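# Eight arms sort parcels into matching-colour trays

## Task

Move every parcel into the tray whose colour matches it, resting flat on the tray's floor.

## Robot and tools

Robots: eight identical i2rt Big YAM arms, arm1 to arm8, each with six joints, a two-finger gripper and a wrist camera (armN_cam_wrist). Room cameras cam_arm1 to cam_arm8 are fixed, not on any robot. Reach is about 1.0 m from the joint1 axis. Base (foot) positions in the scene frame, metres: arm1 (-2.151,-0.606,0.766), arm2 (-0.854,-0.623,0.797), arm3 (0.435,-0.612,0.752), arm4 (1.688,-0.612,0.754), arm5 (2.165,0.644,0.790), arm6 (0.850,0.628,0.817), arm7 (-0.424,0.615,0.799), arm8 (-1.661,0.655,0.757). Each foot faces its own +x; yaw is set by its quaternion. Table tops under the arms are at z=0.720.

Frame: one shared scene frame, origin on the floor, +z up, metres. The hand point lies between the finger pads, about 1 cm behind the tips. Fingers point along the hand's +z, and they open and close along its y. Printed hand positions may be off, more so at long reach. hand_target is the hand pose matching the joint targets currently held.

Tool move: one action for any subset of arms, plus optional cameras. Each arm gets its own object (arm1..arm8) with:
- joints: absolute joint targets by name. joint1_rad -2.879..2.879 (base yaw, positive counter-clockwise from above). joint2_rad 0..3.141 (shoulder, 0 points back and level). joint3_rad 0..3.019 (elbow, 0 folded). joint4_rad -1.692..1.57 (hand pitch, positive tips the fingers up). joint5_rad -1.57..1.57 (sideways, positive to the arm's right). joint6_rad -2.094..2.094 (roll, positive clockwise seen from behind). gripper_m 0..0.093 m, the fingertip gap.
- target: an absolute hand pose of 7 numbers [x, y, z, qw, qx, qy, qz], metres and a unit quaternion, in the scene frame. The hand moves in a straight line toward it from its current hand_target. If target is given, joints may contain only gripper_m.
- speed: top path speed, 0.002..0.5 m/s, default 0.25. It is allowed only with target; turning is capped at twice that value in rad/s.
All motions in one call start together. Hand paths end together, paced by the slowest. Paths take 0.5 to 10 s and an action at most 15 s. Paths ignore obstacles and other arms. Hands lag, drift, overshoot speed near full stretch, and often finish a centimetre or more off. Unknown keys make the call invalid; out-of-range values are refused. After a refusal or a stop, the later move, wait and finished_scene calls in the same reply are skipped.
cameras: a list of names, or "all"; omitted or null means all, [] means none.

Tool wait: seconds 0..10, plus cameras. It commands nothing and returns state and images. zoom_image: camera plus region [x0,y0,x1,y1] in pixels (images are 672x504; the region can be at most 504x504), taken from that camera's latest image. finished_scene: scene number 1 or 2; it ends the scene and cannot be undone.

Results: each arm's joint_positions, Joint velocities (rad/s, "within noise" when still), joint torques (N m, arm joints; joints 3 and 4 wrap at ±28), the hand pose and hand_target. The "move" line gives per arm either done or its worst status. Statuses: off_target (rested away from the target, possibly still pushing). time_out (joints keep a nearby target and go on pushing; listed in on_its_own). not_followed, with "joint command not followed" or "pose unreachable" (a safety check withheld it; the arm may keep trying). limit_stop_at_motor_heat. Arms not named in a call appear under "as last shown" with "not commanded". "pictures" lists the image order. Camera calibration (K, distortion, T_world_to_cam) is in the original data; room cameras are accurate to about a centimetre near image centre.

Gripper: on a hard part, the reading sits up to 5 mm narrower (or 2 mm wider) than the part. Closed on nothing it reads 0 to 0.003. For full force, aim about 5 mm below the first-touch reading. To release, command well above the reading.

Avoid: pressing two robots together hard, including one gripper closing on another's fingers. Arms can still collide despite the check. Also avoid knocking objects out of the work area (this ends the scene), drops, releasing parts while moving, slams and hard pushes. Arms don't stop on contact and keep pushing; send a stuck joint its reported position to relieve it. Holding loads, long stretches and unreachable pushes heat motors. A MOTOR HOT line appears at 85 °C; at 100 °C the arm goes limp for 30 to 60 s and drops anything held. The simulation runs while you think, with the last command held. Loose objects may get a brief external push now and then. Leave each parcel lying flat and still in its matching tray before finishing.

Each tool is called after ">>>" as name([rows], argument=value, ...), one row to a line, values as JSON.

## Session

>>> move()

Scene clock: 0.00 s.
Joint torques (N m): no reading
Heat: arm1: hottest joint3_rad 32 °C; arm2: hottest joint3_rad 31 °C; arm3: hottest joint2_rad 30 °C; arm4: hottest joint3_rad 35 °C; arm5: hottest joint3_rad 33 °C; arm6: hottest joint2_rad 31 °C; arm7: hottest joint3_rad 40 °C; arm8: hottest joint2_rad 30 °C.
Joint velocities: within noise
arm1.joint_positions: joint1_rad=+0.458 joint2_rad=+0.456 joint3_rad=+1.438 joint4_rad=-1.139 joint5_rad=+0.063 joint6_rad=-0.074 gripper_m=+0.09396
arm1.joint_status: not commanded
arm1.hand: x=-1.9866 y=-0.6052 z=+1.4040 quat_wxyz=(-0.650, +0.024, -0.759, +0.041) (m; scene frame)
arm1.hand_target: x=-1.9921 y=-0.6053 z=+1.4119 quat_wxyz=(-0.658, +0.023, -0.752, +0.041) (m; scene frame)
arm1.hand_status: not commanded
arm2.joint_positions: joint1_rad=-0.133 joint2_rad=+0.490 joint3_rad=+1.431 joint4_rad=-1.371 joint5_rad=+0.122 joint6_rad=+0.254 gripper_m=+0.09396
arm2.joint_status: not commanded
arm2.hand: x=-0.9557 y=-0.4897 z=+1.3731 quat_wxyz=(-0.193, +0.711, -0.448, -0.506) (m; scene frame)
arm2.hand_target: x=-0.9532 y=-0.4923 z=+1.3817 quat_wxyz=(-0.195, +0.705, -0.446, -0.516) (m; scene frame)
arm2.hand_status: not commanded
arm3.joint_positions: joint1_rad=+0.288 joint2_rad=+0.566 joint3_rad=+1.355 joint4_rad=-1.309 joint5_rad=+0.227 joint6_rad=-0.408 gripper_m=+0.09396
arm3.joint_status: not commanded
arm3.hand: x=+0.2384 y=-0.5089 z=+1.2929 quat_wxyz=(-0.272, +0.862, -0.018, -0.428) (m; scene frame)
arm3.hand_target: x=+0.2407 y=-0.5098 z=+1.3061 quat_wxyz=(-0.276, +0.854, -0.020, -0.440) (m; scene frame)
arm3.hand_status: not commanded
arm4.joint_positions: joint1_rad=-0.202 joint2_rad=+0.526 joint3_rad=+1.372 joint4_rad=-1.530 joint5_rad=+0.176 joint6_rad=+0.279 gripper_m=+0.09396
arm4.joint_status: not commanded
arm4.hand: x=+1.8391 y=-0.5129 z=+1.2624 quat_wxyz=(-0.405, +0.175, -0.887, -0.138) (m; scene frame)
arm4.hand_target: x=+1.8372 y=-0.5146 z=+1.2716 quat_wxyz=(-0.414, +0.173, -0.882, -0.143) (m; scene frame)
arm4.hand_status: not commanded
arm5.joint_positions: joint1_rad=+0.150 joint2_rad=+0.484 joint3_rad=+1.403 joint4_rad=-1.356 joint5_rad=-0.018 joint6_rad=+0.258 gripper_m=+0.09396
arm5.joint_status: not commanded
arm5.hand: x=+1.9905 y=+0.6571 z=+1.3561 quat_wxyz=(+0.044, +0.831, -0.149, -0.534) (m; scene frame)
arm5.hand_target: x=+1.9935 y=+0.6567 z=+1.3668 quat_wxyz=(+0.045, +0.825, -0.147, -0.545) (m; scene frame)
arm5.hand_status: not commanded
arm6.joint_positions: joint1_rad=+0.005 joint2_rad=+0.600 joint3_rad=+1.377 joint4_rad=-1.425 joint5_rad=+0.198 joint6_rad=-0.419 gripper_m=+0.09396
arm6.joint_status: not commanded
arm6.hand: x=+1.0055 y=+0.4776 z=+1.3387 quat_wxyz=(-0.341, -0.130, -0.883, +0.295) (m; scene frame)
arm6.hand_target: x=+1.0039 y=+0.4787 z=+1.3519 quat_wxyz=(-0.354, -0.130, -0.876, +0.302) (m; scene frame)
arm6.hand_status: not commanded
arm7.joint_positions: joint1_rad=-0.316 joint2_rad=+0.535 joint3_rad=+1.368 joint4_rad=-1.177 joint5_rad=-0.073 joint6_rad=-0.126 gripper_m=+0.09396
arm7.joint_status: not commanded
arm7.hand: x=-0.2873 y=+0.4416 z=+1.3804 quat_wxyz=(-0.508, -0.311, -0.757, +0.270) (m; scene frame)
arm7.hand_target: x=-0.2897 y=+0.4449 z=+1.3917 quat_wxyz=(-0.517, -0.307, -0.750, +0.275) (m; scene frame)
arm7.hand_status: not commanded
arm8.joint_positions: joint1_rad=+0.154 joint2_rad=+0.581 joint3_rad=+1.368 joint4_rad=-1.211 joint5_rad=-0.224 joint6_rad=+0.370 gripper_m=+0.09396
arm8.joint_status: not commanded
arm8.hand: x=-1.7287 y=+0.4302 z=+1.3236 quat_wxyz=(-0.435, -0.755, -0.361, +0.333) (m; scene frame)
arm8.hand_target: x=-1.7273 y=+0.4330 z=+1.3347 quat_wxyz=(-0.441, -0.748, -0.360, +0.341) (m; scene frame)
arm8.hand_status: not commanded
pictures: arm1_cam_wrist, arm2_cam_wrist, arm3_cam_wrist, arm4_cam_wrist, arm5_cam_wrist, arm6_cam_wrist, arm7_cam_wrist, arm8_cam_wrist, cam_arm1, cam_arm2, cam_arm3, cam_arm4, cam_arm5, cam_arm6, cam_arm7, cam_arm8
camera_calibration:
arm1_cam_wrist: T_world_to_cam=[[-0.0152195, -0.996953, 0.0765105, -0.740002], [-0.693609, -0.0445883, -0.718971, -0.390739], [0.720191, -0.0640107, -0.690816, 2.48859], [0, 0, 0, 1]] pos_world=[-2.07454, -0.595872, 1.49485]
arm2_cam_wrist: T_world_to_cam=[[0.840386, 0.511543, -0.179098, 1.29837], [0.378015, -0.790014, -0.482683, 0.641456], [-0.388403, 0.337938, -0.857287, 1.09197], [0, 0, 0, 1]] pos_world=[-0.909489, -0.526434, 1.47829]
arm3_cam_wrist: T_world_to_cam=[[0.273525, 0.847785, 0.454361, -0.222286], [0.935924, -0.125616, -0.32904, 0.144135], [-0.22188, 0.515248, -0.827822, 1.50941], [0, 0, 0, 1]] pos_world=[0.260809, -0.571163, 1.39794]
arm4_cam_wrist: T_world_to_cam=[[0.421854, -0.902683, -0.0848663, -1.13421], [-0.884835, -0.389474, -0.255689, 1.75501], [0.197753, 0.182956, -0.963027, 1.07081], [0, 0, 0, 1]] pos_world=[1.81961, -0.53621, 1.3837]
arm5_cam_wrist: T_world_to_cam=[[0.208911, 0.948059, -0.239877, -0.71239], [0.82852, -0.301895, -0.471607, -0.803621], [-0.519529, -0.100219, -0.848555, 2.37475], [0, 0, 0, 1]] pos_world=[2.04839, 0.670775, 1.46523]
arm6_cam_wrist: T_world_to_cam=[[-0.428857, -0.788115, 0.441539, 0.215044], [-0.90336, 0.371549, -0.214225, 1.02348], [0.00478024, -0.49074, -0.871293, 1.52029], [0, 0, 0, 1]] pos_world=[1.00952, 0.535276, 1.44892]
arm7_cam_wrist: T_world_to_cam=[[-0.747684, -0.654612, 0.111588, -0.0829416], [-0.585602, 0.570742, -0.575607, 0.380528], [0.313112, -0.495718, -0.810077, 1.54839], [0, 0, 0, 1]] pos_world=[-0.323993, 0.496085, 1.4826]
arm8_cam_wrist: T_world_to_cam=[[-0.833837, 0.353215, -0.42421, -1.03087], [0.527191, 0.737398, -0.422271, 1.1574], [0.163659, -0.575745, -0.801082, 1.71144], [0, 0, 0, 1]] pos_world=[-1.74985, 0.496007, 1.42243]

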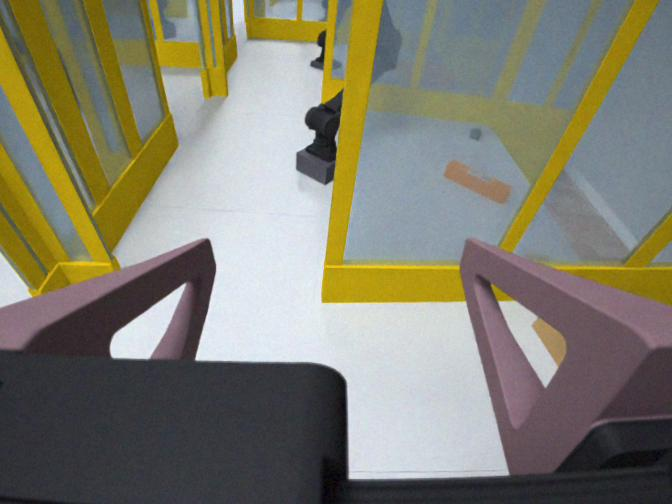

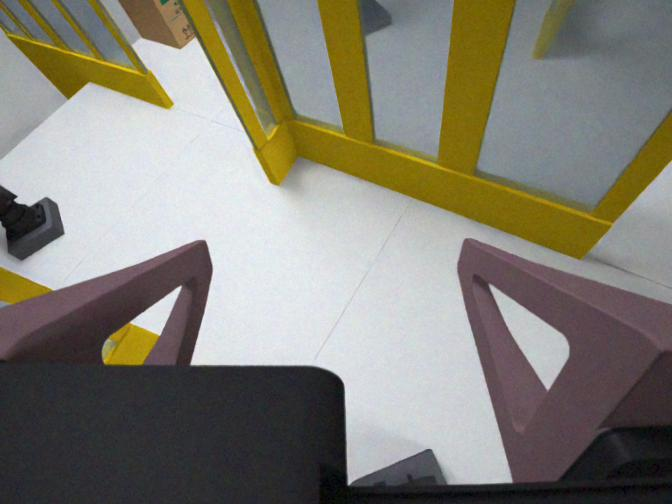

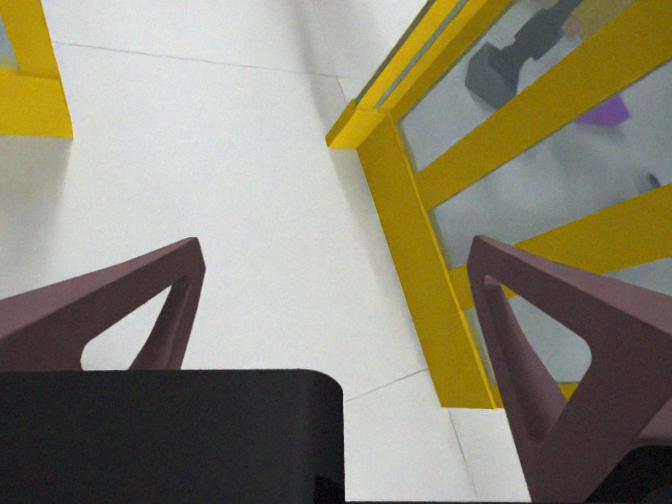

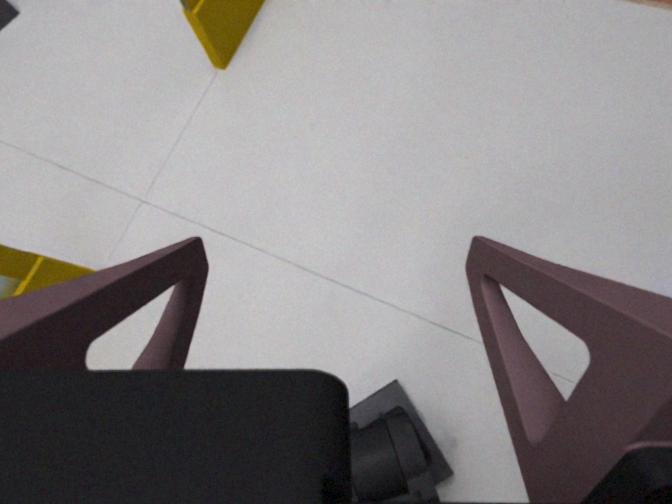

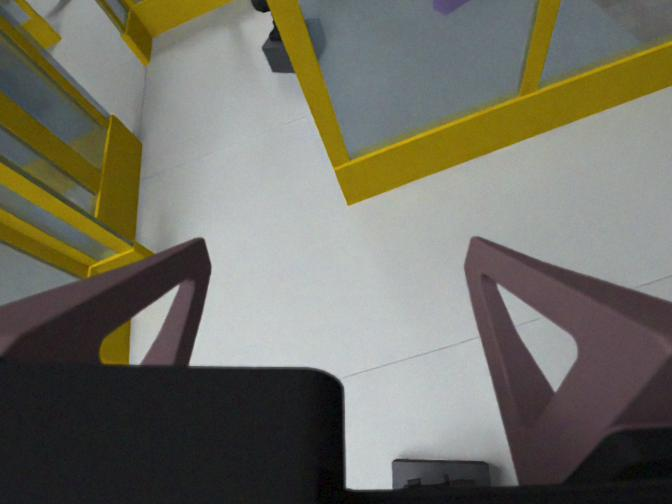

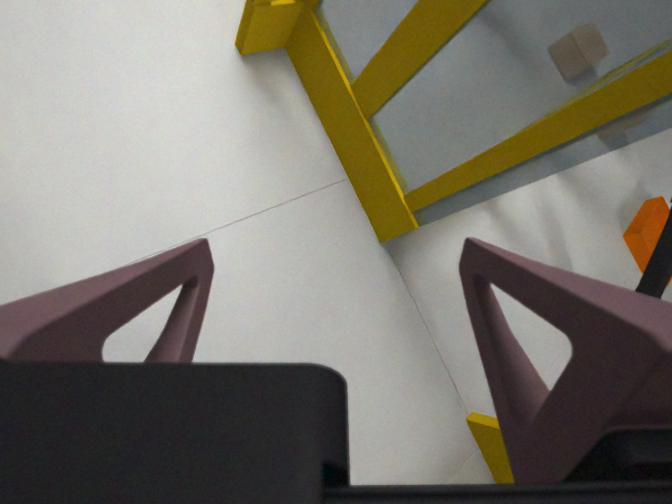

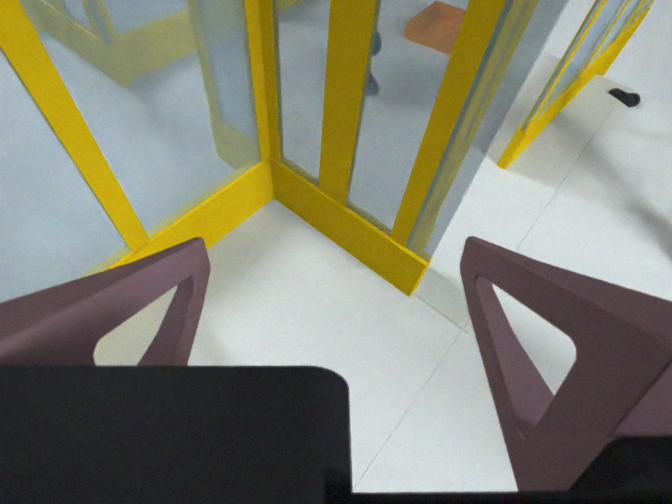

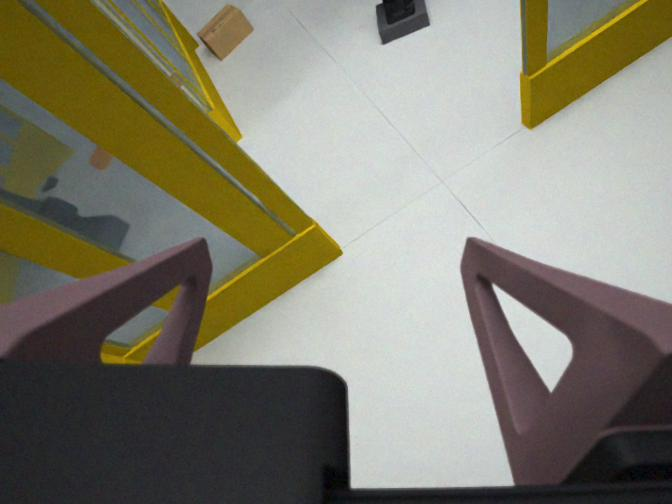

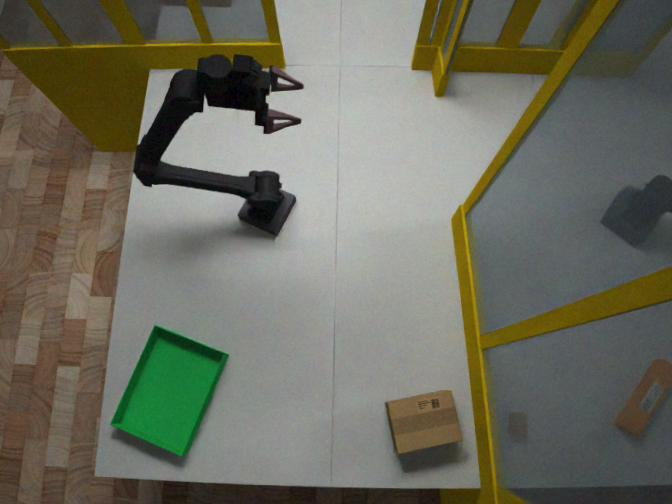

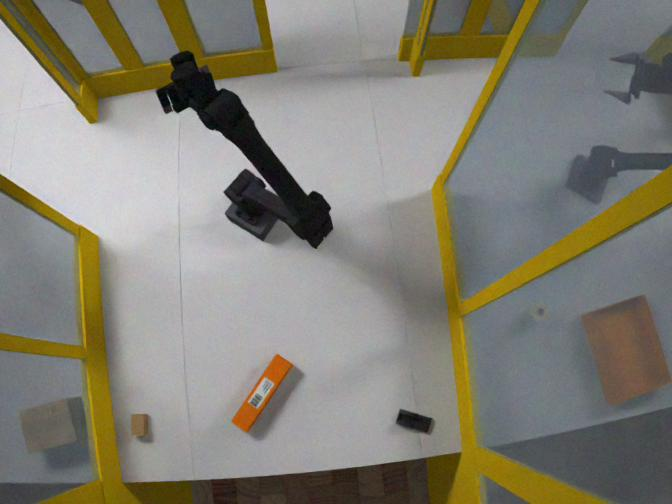

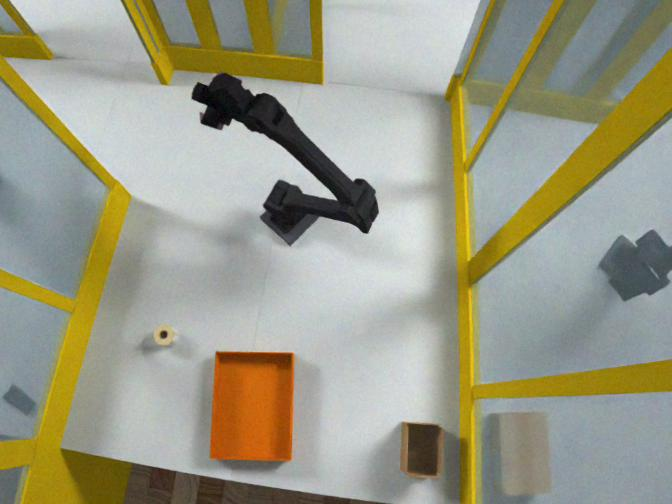

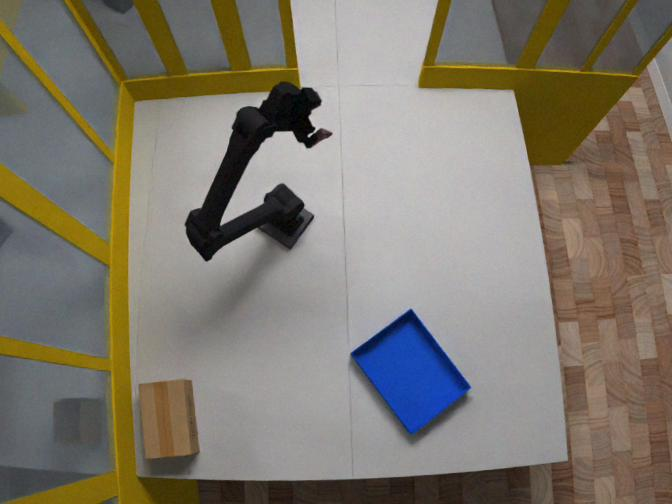

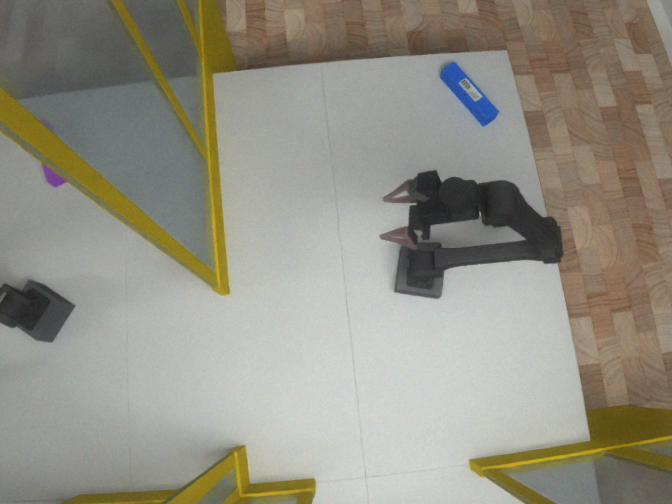

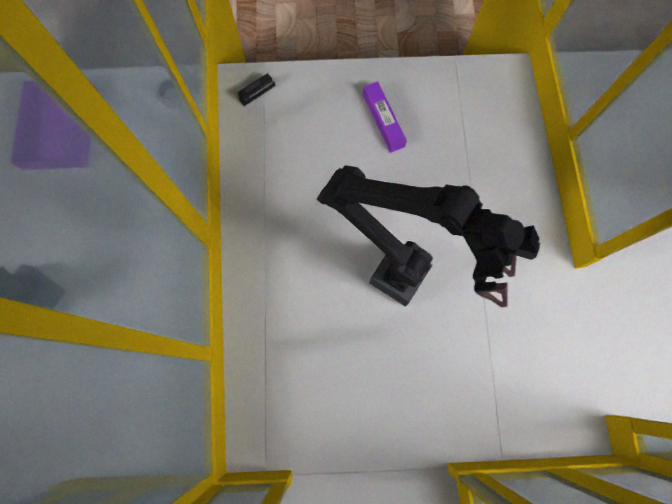

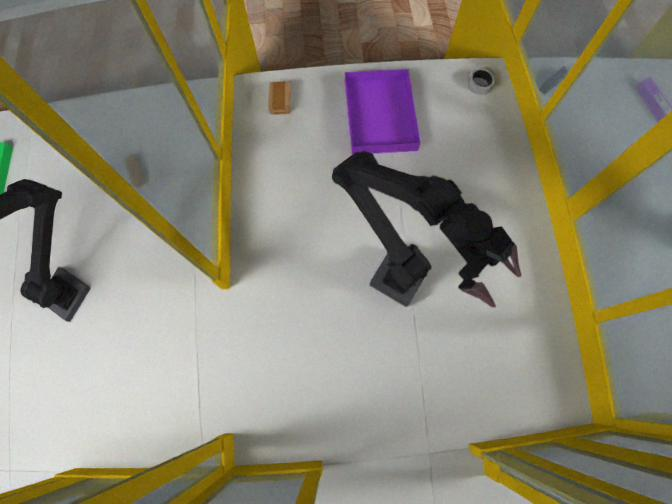

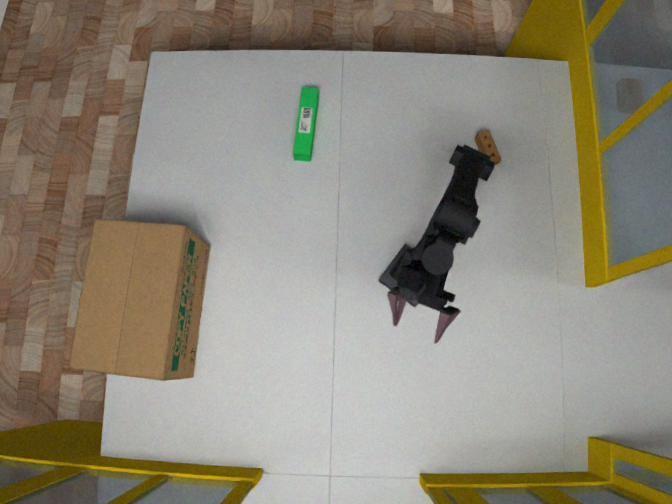

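>>> move(arm8={"joints":{"joint1_rad":-1.95,"joint2_rad":1.28,"joint3_rad":1.16,"joint4_rad":-1.45,"joint5_rad":0,"joint6_rad":0.635,"gripper_m":0.09}}, arm2={"joints":{"joint1_rad":2.173,"joint2_rad":1.28,"joint3_rad":1.16,"joint4_rad":-1.45,"joint5_rad":0,"joint6_rad":0.644,"gripper_m":0.09}}, arm5={"joints":{"joint1_rad":-1.716,"joint2_rad":1.28,"joint3_rad":1.16,"joint4_rad":-1.45,"joint5_rad":0,"joint6_rad":-0.867,"gripper_m":0.09}}, arm6={"joints":{"joint1_rad":2.203,"joint2_rad":1.28,"joint3_rad":1.16,"joint4_rad":-1.45,"joint5_rad":0,"joint6_rad":-0.293,"gripper_m":0.09}}, cameras=[])

>>> move(arm8={"target":[-2.015,1.187,0.9,0,-0.6896,0.7242,0]}, arm2={"target":[-0.889,-1.236,0.9,0,0.907,0.4210,0]}, arm5={"target":[2.452,1.315,0.9,0,-0.8503,0.5262,0]}, arm6={"target":[0.841,1.305,0.9,0,-0.8070,0.5906,0]}, cameras=["arm8_cam_wrist","arm2_cam_wrist","arm5_cam_wrist","arm6_cam_wrist"])

Scene clock: 94.63 s.
Joint torques (N m): arm1=[1.26 5.71 7.56 2 0.1 0] | arm2=[0.62 -11.58 8.68 0.17 0 0.05] | arm3=[-0.67 1.2 10.15 1.62 -0.04 -0.01] | arm4=[-0.03 3.43 9.95 1.77 0.01 0.03] | arm5=[-0.91 -7.53 7.51 -0.09 -0.2 -0.14] | arm6=[0.03 -6.65 9.14 -0.16 0.04 -0.02] | arm7=[-0.26 1.61 10.47 1.65 -0.09 0.12] | arm8=[1.32 -9.35 10.07 -0.51 -0.01 0.02]
Heat: arm1: hottest joint3_rad 34 °C; arm2: hottest joint3_rad 37 °C; arm3: hottest joint3_rad 33 °C; arm4: hottest joint3_rad 41 °C; arm5: hottest joint3_rad 36 °C; arm6: hottest joint3_rad 35 °C; arm7: hottest joint3_rad 48 °C; arm8: hottest joint3_rad 37 °C.
move: arm2 done; arm5 done; arm6 done; arm8 done
Joint velocities: within noise
arm1, arm3, arm4, arm7: as last shown
arm2.joint_positions: joint1_rad=+2.168 joint2_rad=+1.290 joint3_rad=+1.155 joint4_rad=-1.441 joint5_rad=+0.002 joint6_rad=+0.631 gripper_m=+0.09011
arm2.joint_status: all done
arm2.hand: x=-0.8776 y=-0.9818 z=+1.0130 quat_wxyz=(-0.003, +0.905, +0.425, +0.000) (m; scene frame)
arm2.hand_target: x=-0.8755 y=-0.9802 z=+1.0181 quat_wxyz=(+0.000, +0.907, +0.420, +0.000) (m; scene frame)
arm2.hand_status: not commanded
arm5.joint_positions: joint1_rad=-1.711 joint2_rad=+1.290 joint3_rad=+1.149 joint4_rad=-1.439 joint5_rad=+0.000 joint6_rad=-0.857 gripper_m=+0.09014
arm5.joint_status: all done
arm5.hand: x=+2.3042 y=+0.9722 z=+1.0065 quat_wxyz=(+0.001, +0.849, -0.529, +0.001) (m; scene frame)
arm5.hand_target: x=+2.3057 y=+0.9712 z=+1.0140 quat_wxyz=(-0.004, +0.850, -0.527, +0.000) (m; scene frame)
arm5.hand_status: not commanded
arm6.joint_positions: joint1_rad=+2.195 joint2_rad=+1.284 joint3_rad=+1.149 joint4_rad=-1.440 joint5_rad=+0.000 joint6_rad=-0.300 gripper_m=+0.09014
arm6.joint_status: all done
arm6.hand: x=+0.8483 y=+0.9855 z=+1.0329 quat_wxyz=(+0.002, +0.807, -0.591, +0.001) (m; scene frame)
arm6.hand_target: x=+0.8457 y=+0.9860 z=+1.0383 quat_wxyz=(+0.000, +0.807, -0.590, +0.000) (m; scene frame)
arm6.hand_status: not commanded
arm8.joint_positions: joint1_rad=-1.946 joint2_rad=+1.289 joint3_rad=+1.158 joint4_rad=-1.440 joint5_rad=-0.001 joint6_rad=+0.628 gripper_m=+0.09010
arm8.joint_status: all done
arm8.hand: x=-1.8613 y=+0.9551 z=+0.9747 quat_wxyz=(-0.001, -0.693, +0.721, +0.000) (m; scene frame)
arm8.hand_target: x=-1.8583 y=+0.9538 z=+0.9784 quat_wxyz=(+0.000, -0.689, +0.725, +0.000) (m; scene frame)
arm8.hand_status: not commanded
pictures: none
No camera images: "cameras" was empty.

Scene clock: 97.43 s.
Joint torques (N m): arm1=[1.32 5.54 7.58 2.03 0.08 0] | arm2=[0.79 -21.3 11.44 0.13 -0.03 0.08] | arm3=[-0.5 1.32 10.19 1.62 -0.06 0] | arm4=[-0.03 3.43 9.95 1.76 0.01 0.03] | arm5=[-1.14 -20.31 10.29 -0.31 -0.26 -0.15] | arm6=[0.03 -16.15 12.49 -0.21 0.03 -0.02] | arm7=[-0.21 1.49 10.44 1.58 -0.11 0.12] | arm8=[1.85 -18.78 14.49 -0.54 0.02 0.03]
Heat: arm1: hottest joint3_rad 34 °C; arm2: hottest joint3_rad 37 °C; arm3: hottest joint3_rad 33 °C; arm4: hottest joint3_rad 41 °C; arm5: hottest joint3_rad 36 °C; arm6: hottest joint3_rad 35 °C; arm7: hottest joint3_rad 48 °C; arm8: hottest joint3_rad 37 °C.
move: arm2 off_target; arm5 off_target; arm6 off_target; arm8 off_target
Joint velocities: within noise
arm1, arm3, arm4, arm7: as last shown
arm2.joint_positions: joint1_rad=+2.168 joint2_rad=+1.991 joint3_rad=+1.708 joint4_rad=-1.306 joint5_rad=+0.002 joint6_rad=+0.632 gripper_m=+0.09011
arm2.joint_status: not commanded
arm2.hand: x=-0.8929 y=-1.2226 z=+0.8927 quat_wxyz=(-0.009, +0.906, +0.424, +0.004) (m; scene frame)
arm2.hand_target: x=-0.8890 y=-1.2355 z=+0.9000 quat_wxyz=(+0.000, +0.907, +0.421, +0.000) (m; scene frame)
arm2.hand_status: off_target (0.016 m and 1.1 deg from the pose sent, 0.278 m and 0.6 deg at the start)
arm5.joint_positions: joint1_rad=-1.711 joint2_rad=+2.405 joint3_rad=+2.412 joint4_rad=-1.614 joint5_rad=+0.000 joint6_rad=-0.857 gripper_m=+0.09014
arm5.joint_status: not commanded
arm5.hand: x=+2.4465 y=+1.3070 z=+0.8870 quat_wxyz=(+0.014, +0.849, -0.529, +0.003) (m; scene frame)
arm5.hand_target: x=+2.4517 y=+1.3143 z=+0.8999 quat_wxyz=(-0.001, +0.850, -0.526, +0.000) (m; scene frame)
arm5.hand_status: off_target (0.016 m and 1.7 deg from the pose sent, 0.388 m and 0.4 deg at the start)
arm6.joint_positions: joint1_rad=+2.195 joint2_rad=+2.186 joint3_rad=+1.969 joint4_rad=-1.382 joint5_rad=+0.000 joint6_rad=-0.300 gripper_m=+0.09014
arm6.joint_status: not commanded
arm6.hand: x=+0.8462 y=+1.2899 z=+0.8892 quat_wxyz=(+0.012, +0.807, -0.591, +0.009) (m; scene frame)
arm6.hand_target: x=+0.8410 y=+1.3042 z=+0.9002 quat_wxyz=(+0.000, +0.807, -0.591, +0.000) (m; scene frame)
arm6.hand_status: off_target (0.019 m and 1.7 deg from the pose sent, 0.346 m and 0.2 deg at the start)
arm8.joint_positions: joint1_rad=-1.946 joint2_rad=+2.037 joint3_rad=+1.886 joint4_rad=-1.441 joint5_rad=-0.001 joint6_rad=+0.630 gripper_m=+0.09010
arm8.joint_status: not commanded
arm8.hand: x=-2.0086 y=+1.1750 z=+0.8921 quat_wxyz=(-0.003, -0.693, +0.721, -0.010) (m; scene frame)
arm8.hand_target: x=-2.0146 y=+1.1865 z=+0.8999 quat_wxyz=(+0.000, -0.690, +0.724, +0.000) (m; scene frame)
arm8.hand_status: off_target (0.016 m and 1.3 deg from the pose sent, 0.288 m and 0.6 deg at the start)
pictures: arm2_cam_wrist, arm5_cam_wrist, arm6_cam_wrist, arm8_cam_wrist
camera_calibration:
arm2_cam_wrist: T_world_to_cam=[[-0.764462, 0.644178, 0.0251483, 0.0813881], [0.529399, 0.605034, 0.594703, 0.685916], [0.367879, 0.467941, -0.803552, 1.73847], [0, 0, 0, 1]] pos_world=[-0.94045, -1.28093, 0.986985]
arm5_cam_wrist: T_world_to_cam=[[0.902661, 0.430066, -0.0156955, -2.75545], [0.356465, -0.726752, 0.587166, -0.435464], [0.241113, -0.535607, -0.809314, 0.952132], [0, 0, 0, 1]] pos_world=[2.41289, 1.37852, 0.983016]
arm6_cam_wrist: T_world_to_cam=[[0.951157, 0.308696, -0.00277786, -1.20201], [0.249035, -0.76195, 0.597841, 0.246327], [0.182434, -0.569332, -0.80161, 1.41711], [0, 0, 0, 1]] pos_world=[0.823431, 1.36555, 0.985363]
arm8_cam_wrist: T_world_to_cam=[[0.998939, -0.0460445, 0.00110468, 2.06051], [-0.0372984, -0.794655, 0.605915, 0.322486], [-0.0270212, -0.605313, -0.795529, 1.48725], [0, 0, 0, 1]] pos_world=[-2.00611, 1.25139, 0.985472]

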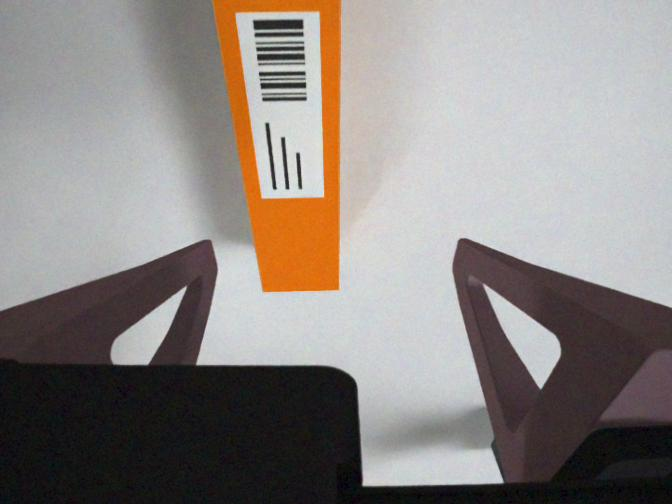

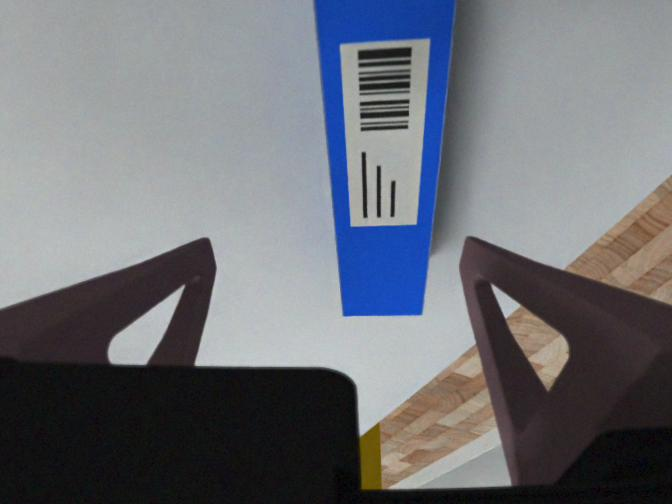

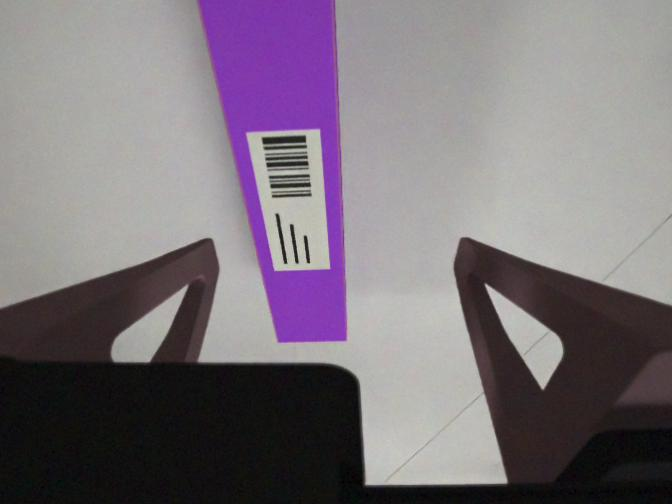

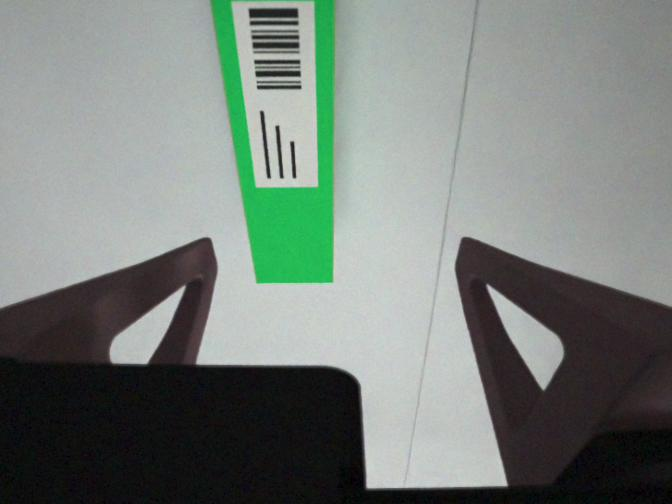

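>>> move(arm8={"target":[-2.043,1.196,0.805,0,-0.6896,0.7242,0]}, arm2={"target":[-0.874,-1.249,0.805,0,0.907,0.4210,0]}, arm5={"target":[2.478,1.317,0.805,0,-0.8594,0.5113,0]}, arm6={"target":[0.832,1.238,0.805,0,-0.8166,0.5771,0]}, cameras=["arm8_cam_wrist","arm2_cam_wrist","arm5_cam_wrist","arm6_cam_wrist"])

Scene clock: 133.43 s.
Joint torques (N m): arm1=[1.32 5.71 7.54 2.07 0.11 0.01] | arm2=[0.56 -23.24 8.38 0.87 -0.02 0.09] | arm3=[-0.62 1.26 10.18 1.62 -0.05 -0.01] | arm4=[-0.03 3.43 9.95 1.77 0.01 0.03] | arm5=[-0.91 -22.12 7.73 0.58 -0.24 -0.14] | arm6=[0.21 -17.85 7.28 0.47 0.04 -0.17] | arm7=[-0.38 1.61 10.44 1.62 -0.09 0.12] | arm8=[2.08 -20.89 10.76 0.17 0.01 0.04]
Heat: arm1: hottest joint3_rad 34 °C; arm2: hottest joint3_rad 38 °C; arm3: hottest joint3_rad 33 °C; arm4: hottest joint3_rad 42 °C; arm5: hottest joint3_rad 39 °C; arm6: hottest joint3_rad 41 °C; arm7: hottest joint3_rad 49 °C; arm8: hottest joint3_rad 39 °C.
move: arm2 done; arm5 off_target; arm6 off_target; arm8 done
Joint velocities: within noise
arm1, arm3, arm4, arm7: as last shown
arm2.joint_positions: joint1_rad=+2.196 joint2_rad=+2.124 joint3_rad=+1.682 joint4_rad=-1.144 joint5_rad=+0.002 joint6_rad=+0.657 gripper_m=+0.09011
arm2.joint_status: not commanded
arm2.hand: x=-0.8769 y=-1.2427 z=+0.8045 quat_wxyz=(-0.008, +0.905, +0.425, +0.003) (m; scene frame)
arm2.hand_target: x=-0.8741 y=-1.2489 z=+0.8051 quat_wxyz=(+0.000, +0.907, +0.421, +0.000) (m; scene frame)
arm2.hand_status: done (0.007 m and 1.1 deg from the pose sent, 0.094 m and 1.1 deg at the start)
arm5.joint_positions: joint1_rad=-1.744 joint2_rad=+2.509 joint3_rad=+2.347 joint4_rad=-1.461 joint5_rad=+0.000 joint6_rad=-0.923 gripper_m=+0.09014
arm5.joint_status: not commanded
arm5.hand: x=+2.4729 y=+1.3074 z=+0.7882 quat_wxyz=(+0.022, +0.857, -0.515, +0.003) (m; scene frame)
arm5.hand_target: x=+2.4779 y=+1.3165 z=+0.8052 quat_wxyz=(+0.000, +0.859, -0.511, +0.000) (m; scene frame)
arm5.hand_status: off_target (0.020 m and 2.6 deg from the pose sent, 0.088 m and 2.9 deg at the start)
arm6.joint_positions: joint1_rad=+2.210 joint2_rad=+2.145 joint3_rad=+1.604 joint4_rad=-1.074 joint5_rad=+0.000 joint6_rad=-0.301 gripper_m=+0.09014
arm6.joint_status: not commanded
arm6.hand: x=+0.8379 y=+1.2290 z=+0.7863 quat_wxyz=(+0.018, +0.811, -0.584, +0.013) (m; scene frame)
arm6.hand_target: x=+0.8320 y=+1.2377 z=+0.8049 quat_wxyz=(+0.000, +0.817, -0.577, +0.000) (m; scene frame)
arm6.hand_status: off_target (0.022 m and 2.8 deg from the pose sent, 0.100 m and 2.6 deg at the start)
arm8.joint_positions: joint1_rad=-1.923 joint2_rad=+2.176 joint3_rad=+1.886 joint4_rad=-1.297 joint5_rad=-0.001 joint6_rad=+0.657 gripper_m=+0.09010
arm8.joint_status: not commanded
arm8.hand: x=-2.0377 y=+1.1914 z=+0.8052 quat_wxyz=(-0.002, -0.691, +0.723, -0.008) (m; scene frame)
arm8.hand_target: x=-2.0429 y=+1.1959 z=+0.8050 quat_wxyz=(+0.000, -0.689, +0.724, +0.000) (m; scene frame)
arm8.hand_status: done (0.007 m and 1.0 deg from the pose sent, 0.096 m and 1.3 deg at the start)
pictures: arm2_cam_wrist, arm5_cam_wrist, arm6_cam_wrist, arm8_cam_wrist
camera_calibration:
arm2_cam_wrist: T_world_to_cam=[[-0.766167, 0.6422, 0.0238435, 0.105889], [0.528124, 0.608063, 0.592743, 0.746307], [0.366161, 0.466733, -0.805038, 1.66933], [0, 0, 0, 1]] pos_world=[-0.924257, -1.30093, 0.898979]
arm5_cam_wrist: T_world_to_cam=[[0.8881, 0.458689, -0.0296984, -2.77137], [0.384869, -0.706736, 0.593633, -0.487988], [0.251304, -0.538636, -0.804188, 0.840771], [0, 0, 0, 1]] pos_world=[2.43778, 1.37919, 0.883518]
arm6_cam_wrist: T_world_to_cam=[[0.946115, 0.323744, -0.00746323, -1.18622], [0.260996, -0.748691, 0.609379, 0.228164], [0.191695, -0.57849, -0.792844, 1.29805], [0, 0, 0, 1]] pos_world=[0.813925, 1.30577, 0.881258]
arm8_cam_wrist: T_world_to_cam=[[0.998753, -0.0499119, -0.00145279, 2.09675], [-0.0389592, -0.797124, 0.602558, 0.389387], [-0.0312328, -0.60175, -0.798074, 1.41647], [0, 0, 0, 1]] pos_world=[-2.03472, 1.2674, 0.898863]

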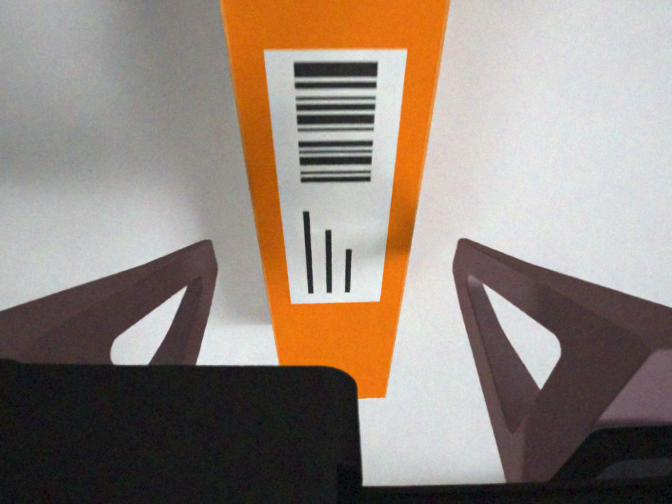

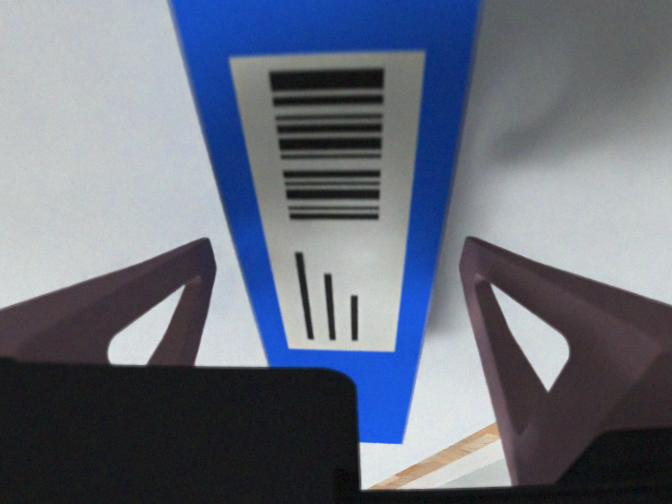

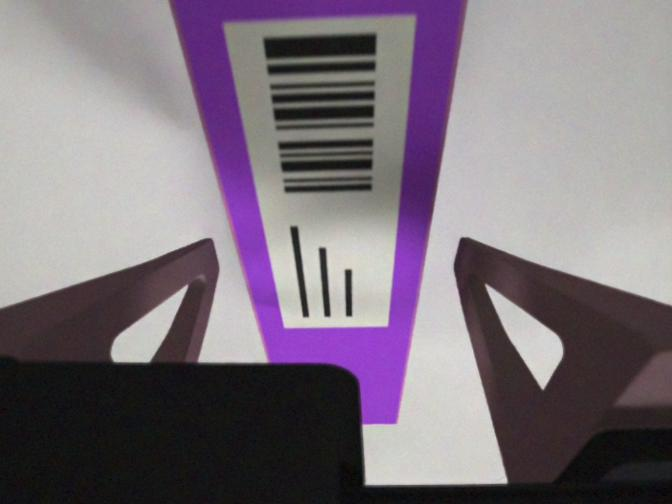

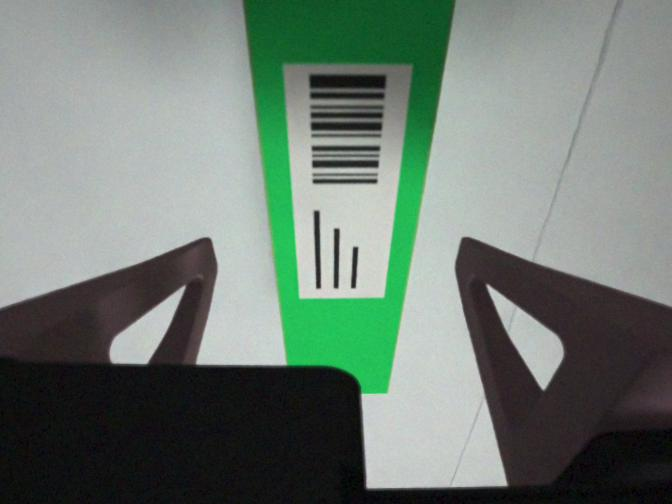

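>>> move(arm8={"target":[-2.037,1.193,0.743,0,-0.6896,0.7242,0],"speed":0.12}, arm2={"target":[-0.8745,-1.246,0.743,0,0.907,0.4210,0],"speed":0.12}, arm5={"target":[2.477,1.316,0.744,0,-0.8594,0.5113,0],"speed":0.12}, arm6={"target":[0.833,1.236,0.744,0,-0.8166,0.5771,0],"speed":0.12}, cameras=[])

>>> move(arm8={"joints":{"gripper_m":0.052}}, arm2={"joints":{"gripper_m":0.052}}, arm5={"joints":{"gripper_m":0.052}}, arm6={"joints":{"gripper_m":0.052}}, cameras=[])

>>> move(arm8={"target":[-2.037,1.193,0.89,0,-0.6896,0.7242,0]}, arm2={"target":[-0.8745,-1.246,0.89,0,0.907,0.4210,0]}, arm5={"target":[2.477,1.316,0.89,0,-0.8594,0.5113,0]}, arm6={"target":[0.833,1.236,0.89,0,-0.8166,0.5771,0]}, cameras=["arm8_cam_wrist","arm2_cam_wrist","arm5_cam_wrist","arm6_cam_wrist"])

Scene clock: 156.67 s.
Joint torques (N m): arm1=[1.32 5.42 7.56 1.89 0.08 0.02] | arm2=[0.5 -22.65 7.34 0.9 -0.01 0.07] | arm3=[-0.67 1.2 10.18 1.62 -0.05 0] | arm4=[-0.03 3.43 9.96 1.77 0.01 0.03] | arm5=[-0.97 -19.96 6.58 0.58 -0.27 -0.15] | arm6=[-0.03 -15.09 7.08 0.57 0.05 -0.17] | arm7=[-0.56 1.73 10.43 1.62 -0.1 0.12] | arm8=[1.73 -20.6 8.99 0.23 0.02 -0.02]
Heat: arm1: hottest joint3_rad 34 °C; arm2: hottest joint3_rad 38 °C; arm3: hottest joint3_rad 33 °C; arm4: hottest joint3_rad 42 °C; arm5: hottest joint3_rad 39 °C; arm6: hottest joint3_rad 39 °C; arm7: hottest joint3_rad 49 °C; arm8: hottest joint3_rad 38 °C.
move: arm2 done; arm5 done; arm6 done; arm8 off_target
Joint velocities: within noise
arm1, arm3, arm4, arm7: as last shown
arm2.joint_positions: joint1_rad=+2.196 joint2_rad=+2.191 joint3_rad=+1.635 joint4_rad=-1.018 joint5_rad=+0.002 joint6_rad=+0.657 gripper_m=+0.09011
arm2.joint_status: not commanded
arm2.hand: x=-0.8769 y=-1.2435 z=+0.7487 quat_wxyz=(-0.002, +0.905, +0.425, +0.000) (m; scene frame)
arm2.hand_target: x=-0.8746 y=-1.2459 z=+0.7431 quat_wxyz=(+0.000, +0.907, +0.421, +0.000) (m; scene frame)
arm2.hand_status: done (0.007 m and 0.6 deg from the pose sent, 0.062 m and 1.1 deg at the start)
arm5.joint_positions: joint1_rad=-1.744 joint2_rad=+2.526 joint3_rad=+2.284 joint4_rad=-1.339 joint5_rad=+0.001 joint6_rad=-0.923 gripper_m=+0.09013
arm5.joint_status: not commanded
arm5.hand: x=+2.4762 y=+1.3143 z=+0.7521 quat_wxyz=(+0.001, +0.857, -0.515, +0.001) (m; scene frame)
arm5.hand_target: x=+2.4770 y=+1.3159 z=+0.7442 quat_wxyz=(+0.000, +0.859, -0.511, +0.000) (m; scene frame)
arm5.hand_status: done (0.008 m and 0.5 deg from the pose sent, 0.045 m and 2.6 deg at the start)
arm6.joint_positions: joint1_rad=+2.210 joint2_rad=+2.188 joint3_rad=+1.563 joint4_rad=-0.954 joint5_rad=+0.000 joint6_rad=-0.302 gripper_m=+0.09014
arm6.joint_status: not commanded
arm6.hand: x=+0.8378 y=+1.2325 z=+0.7479 quat_wxyz=(+0.003, +0.812, -0.584, +0.002) (m; scene frame)
arm6.hand_target: x=+0.8330 y=+1.2359 z=+0.7440 quat_wxyz=(+0.000, +0.817, -0.577, +0.000) (m; scene frame)
arm6.hand_status: done (0.007 m and 1.1 deg from the pose sent, 0.043 m and 2.8 deg at the start)
arm8.joint_positions: joint1_rad=-1.923 joint2_rad=+2.213 joint3_rad=+1.808 joint4_rad=-1.160 joint5_rad=-0.001 joint6_rad=+0.657 gripper_m=+0.09010
arm8.joint_status: not commanded
arm8.hand: x=-2.0379 y=+1.1917 z=+0.7537 quat_wxyz=(+0.000, -0.691, +0.723, +0.003) (m; scene frame)
arm8.hand_target: x=-2.0368 y=+1.1929 z=+0.7430 quat_wxyz=(+0.000, -0.690, +0.724, +0.000) (m; scene frame)
arm8.hand_status: off_target (0.011 m and 0.4 deg from the pose sent, 0.062 m and 1.0 deg at the start)
pictures: none
No camera images: "cameras" was empty.

Scene clock: 157.27 s.
Joint torques (N m): arm1=[1.2 5.71 7.64 2.03 0.11 0.01] | arm2=[0.5 -23.12 7.38 0.9 -0.01 0.07] | arm3=[-0.67 1.32 10.15 1.62 -0.05 -0.01] | arm4=[-0.03 3.43 9.95 1.76 0.01 0.03] | arm5=[-1.26 -20.42 6.8 0.7 -0.25 -0.16] | arm6=[0.03 -14.92 7.06 0.57 0.04 -0.16] | arm7=[-0.26 1.55 10.44 1.58 -0.08 0.12] | arm8=[1.67 -20.31 9.07 0.25 0.01 -0.02]
Heat: arm1: hottest joint3_rad 34 °C; arm2: hottest joint3_rad 38 °C; arm3: hottest joint3_rad 33 °C; arm4: hottest joint3_rad 42 °C; arm5: hottest joint3_rad 39 °C; arm6: hottest joint3_rad 38 °C; arm7: hottest joint3_rad 49 °C; arm8: hottest joint3_rad 38 °C.
move: arm2 off_target; arm5 off_target; arm6 off_target; arm8 off_target
Joint velocities: within noise
arm1, arm3, arm4, arm7: as last shown
arm2.joint_positions: joint1_rad=+2.196 joint2_rad=+2.191 joint3_rad=+1.635 joint4_rad=-1.018 joint5_rad=+0.001 joint6_rad=+0.657 gripper_m=+0.05875
arm2.joint_status: gripper_m off_target (ended at +0.05877, target +0.05200)
arm2.hand: x=-0.8769 y=-1.2435 z=+0.7487 quat_wxyz=(-0.002, +0.905, +0.425, +0.000) (m; scene frame)
arm2.hand_target: x=-0.8746 y=-1.2459 z=+0.7431 quat_wxyz=(+0.000, +0.907, +0.421, +0.000) (m; scene frame)
arm2.hand_status: not commanded
arm5.joint_positions: joint1_rad=-1.744 joint2_rad=+2.526 joint3_rad=+2.284 joint4_rad=-1.339 joint5_rad=+0.001 joint6_rad=-0.924 gripper_m=+0.05875
arm5.joint_status: gripper_m off_target (ended at +0.05877, target +0.05200)
arm5.hand: x=+2.4762 y=+1.3143 z=+0.7521 quat_wxyz=(+0.001, +0.857, -0.515, +0.001) (m; scene frame)
arm5.hand_target: x=+2.4771 y=+1.3159 z=+0.7442 quat_wxyz=(+0.000, +0.859, -0.511, +0.000) (m; scene frame)
arm5.hand_status: not commanded
arm6.joint_positions: joint1_rad=+2.210 joint2_rad=+2.188 joint3_rad=+1.563 joint4_rad=-0.954 joint5_rad=+0.000 joint6_rad=-0.303 gripper_m=+0.05978
arm6.joint_status: gripper_m off_target (ended at +0.05980, target +0.05200)
arm6.hand: x=+0.8378 y=+1.2325 z=+0.7479 quat_wxyz=(+0.003, +0.812, -0.584, +0.002) (m; scene frame)
arm6.hand_target: x=+0.8330 y=+1.2359 z=+0.7440 quat_wxyz=(+0.000, +0.817, -0.577, +0.000) (m; scene frame)
arm6.hand_status: not commanded
arm8.joint_positions: joint1_rad=-1.923 joint2_rad=+2.213 joint3_rad=+1.808 joint4_rad=-1.160 joint5_rad=-0.001 joint6_rad=+0.657 gripper_m=+0.06009
arm8.joint_status: gripper_m off_target (ended at +0.06011, target +0.05200)
arm8.hand: x=-2.0379 y=+1.1917 z=+0.7537 quat_wxyz=(+0.000, -0.691, +0.723, +0.003) (m; scene frame)
arm8.hand_target: x=-2.0368 y=+1.1928 z=+0.7430 quat_wxyz=(+0.000, -0.690, +0.724, +0.000) (m; scene frame)
arm8.hand_status: not commanded
pictures: none
No camera images: "cameras" was empty.

Scene clock: 159.10 s.
Joint torques (N m): arm1=[1.38 6.01 7.54 1.95 0.1 0.02] | arm2=[0.44 -21.77 10.96 0.16 -0.01 0.06] | arm3=[-0.5 1.26 10.18 1.61 -0.04 0] | arm4=[-0.03 3.43 9.96 1.76 0.01 0.03] | arm5=[-0.97 -22.65 10.32 -0.1 -0.13 -0.12] | arm6=[0.03 -15.91 11.29 -0.25 0.04 -0.16] | arm7=[-0.44 1.49 10.39 1.58 -0.08 0.12] | arm8=[1.61 -20.48 14.2 -0.65 0.01 -0.01]
Heat: arm1: hottest joint3_rad 34 °C; arm2: hottest joint3_rad 39 °C; arm3: hottest joint3_rad 33 °C; arm4: hottest joint3_rad 42 °C; arm5: hottest joint3_rad 39 °C; arm6: hottest joint3_rad 38 °C; arm7: hottest joint3_rad 49 °C; arm8: hottest joint3_rad 39 °C.
move: arm2 off_target; arm5 off_target; arm6 off_target; arm8 off_target
Joint velocities: within noise
arm1, arm3, arm4, arm7: as last shown
arm2.joint_positions: joint1_rad=+2.196 joint2_rad=+2.024 joint3_rad=+1.740 joint4_rad=-1.299 joint5_rad=+0.001 joint6_rad=+0.657 gripper_m=+0.05875
arm2.joint_status: not commanded
arm2.hand: x=-0.8765 y=-1.2351 z=+0.8853 quat_wxyz=(-0.006, +0.905, +0.425, +0.002) (m; scene frame)
arm2.hand_target: x=-0.8745 y=-1.2456 z=+0.8900 quat_wxyz=(+0.000, +0.907, +0.421, +0.000) (m; scene frame)
arm2.hand_status: off_target (0.012 m and 0.9 deg from the pose sent, 0.141 m and 0.6 deg at the start)
arm5.joint_positions: joint1_rad=-1.744 joint2_rad=+2.472 joint3_rad=+2.495 joint4_rad=-1.640 joint5_rad=-0.002 joint6_rad=-0.924 gripper_m=+0.05875
arm5.joint_status: not commanded
arm5.hand: x=+2.4723 y=+1.3070 z=+0.8713 quat_wxyz=(+0.019, +0.857, -0.515, +0.002) (m; scene frame)
arm5.hand_target: x=+2.4766 y=+1.3151 z=+0.8899 quat_wxyz=(-0.001, +0.859, -0.511, +0.000) (m; scene frame)
arm5.hand_status: off_target (0.021 m and 2.3 deg from the pose sent, 0.138 m and 0.5 deg at the start; pose on its path clipped on 4 of 55 steps)
arm6.joint_positions: joint1_rad=+2.210 joint2_rad=+2.027 joint3_rad=+1.637 joint4_rad=-1.229 joint5_rad=+0.000 joint6_rad=-0.303 gripper_m=+0.05978
arm6.joint_status: not commanded
arm6.hand: x=+0.8381 y=+1.2189 z=+0.8666 quat_wxyz=(+0.020, +0.812, -0.583, +0.015) (m; scene frame)
arm6.hand_target: x=+0.8330 y=+1.2349 z=+0.8902 quat_wxyz=(+0.000, +0.817, -0.577, +0.000) (m; scene frame)
arm6.hand_status: off_target (0.029 m and 3.0 deg from the pose sent, 0.142 m and 1.0 deg at the start)
arm8.joint_positions: joint1_rad=-1.923 joint2_rad=+2.102 joint3_rad=+1.957 joint4_rad=-1.452 joint5_rad=-0.001 joint6_rad=+0.657 gripper_m=+0.06009
arm8.joint_status: not commanded
arm8.hand: x=-2.0310 y=+1.1822 z=+0.8784 quat_wxyz=(-0.003, -0.691, +0.722, -0.013) (m; scene frame)
arm8.hand_target: x=-2.0366 y=+1.1925 z=+0.8900 quat_wxyz=(+0.000, -0.690, +0.724, +0.000) (m; scene frame)
arm8.hand_status: off_target (0.017 m and 1.6 deg from the pose sent, 0.136 m and 0.4 deg at the start)
pictures: arm2_cam_wrist, arm5_cam_wrist, arm6_cam_wrist, arm8_cam_wrist
camera_calibration:
arm2_cam_wrist: T_world_to_cam=[[-0.766179, 0.64227, 0.0214193, 0.101574], [0.527965, 0.61012, 0.590768, 0.69779], [0.366364, 0.463943, -0.806557, 1.7288], [0, 0, 0, 1]] pos_world=[-0.923956, -1.29304, 0.979971]
arm5_cam_wrist: T_world_to_cam=[[0.887627, 0.459837, -0.0258361, -2.77184], [0.385119, -0.710294, 0.589207, -0.529515], [0.252588, -0.532946, -0.807569, 0.899911], [0, 0, 0, 1]] pos_world=[2.43698, 1.37809, 0.967121]
arm6_cam_wrist: T_world_to_cam=[[0.945479, 0.32556, -0.00899911, -1.18294], [0.262497, -0.745395, 0.612766, 0.16344], [0.192784, -0.581719, -0.790213, 1.35654], [0, 0, 0, 1]] pos_world=[0.814024, 1.29607, 0.961156]
arm8_cam_wrist: T_world_to_cam=[[0.998742, -0.0498677, 0.00516612, 2.08392], [-0.0427035, -0.792192, 0.608776, 0.319366], [-0.0262657, -0.608231, -0.793325, 1.48308], [0, 0, 0, 1]] pos_world=[-2.0287, 1.25898, 0.97138]

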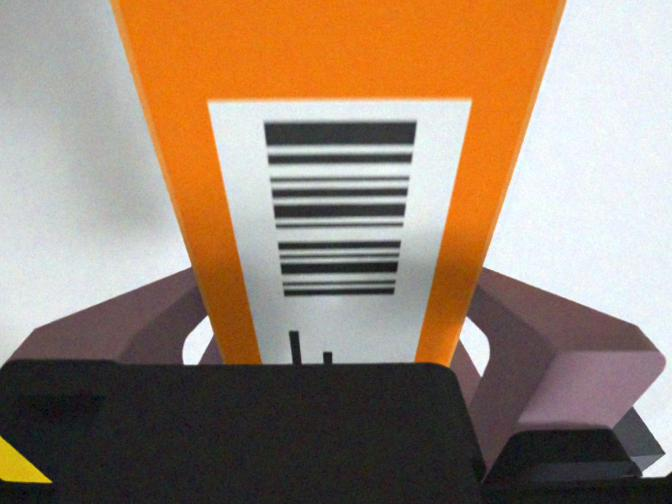

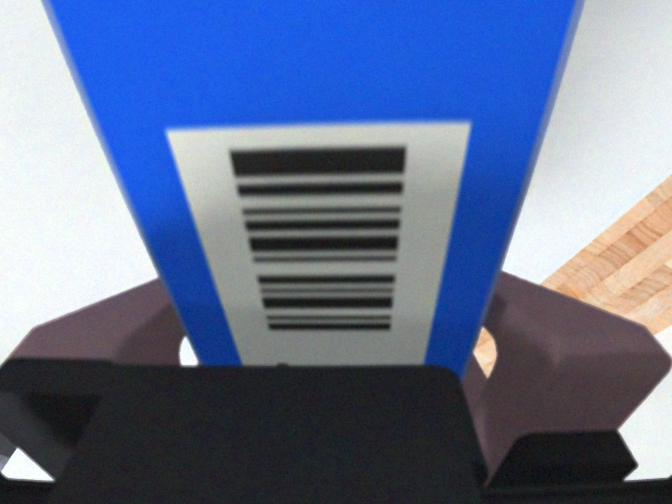

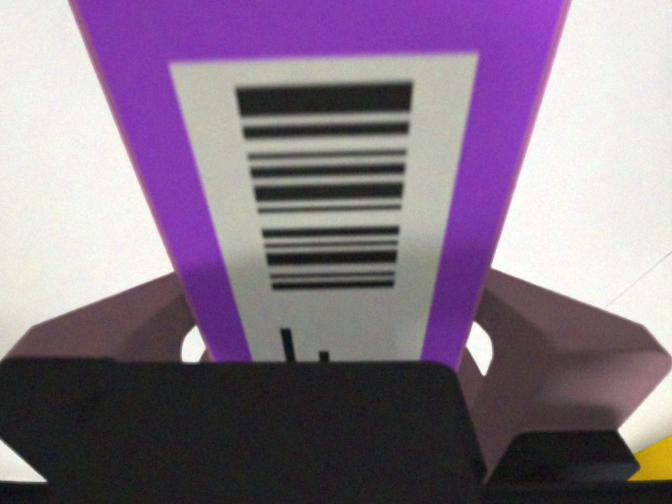

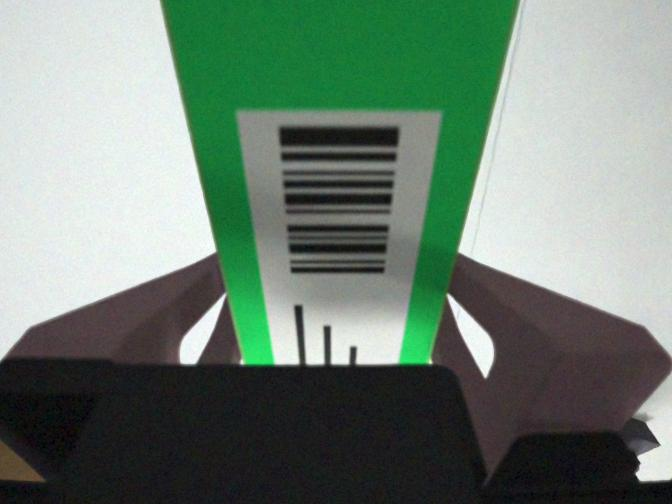

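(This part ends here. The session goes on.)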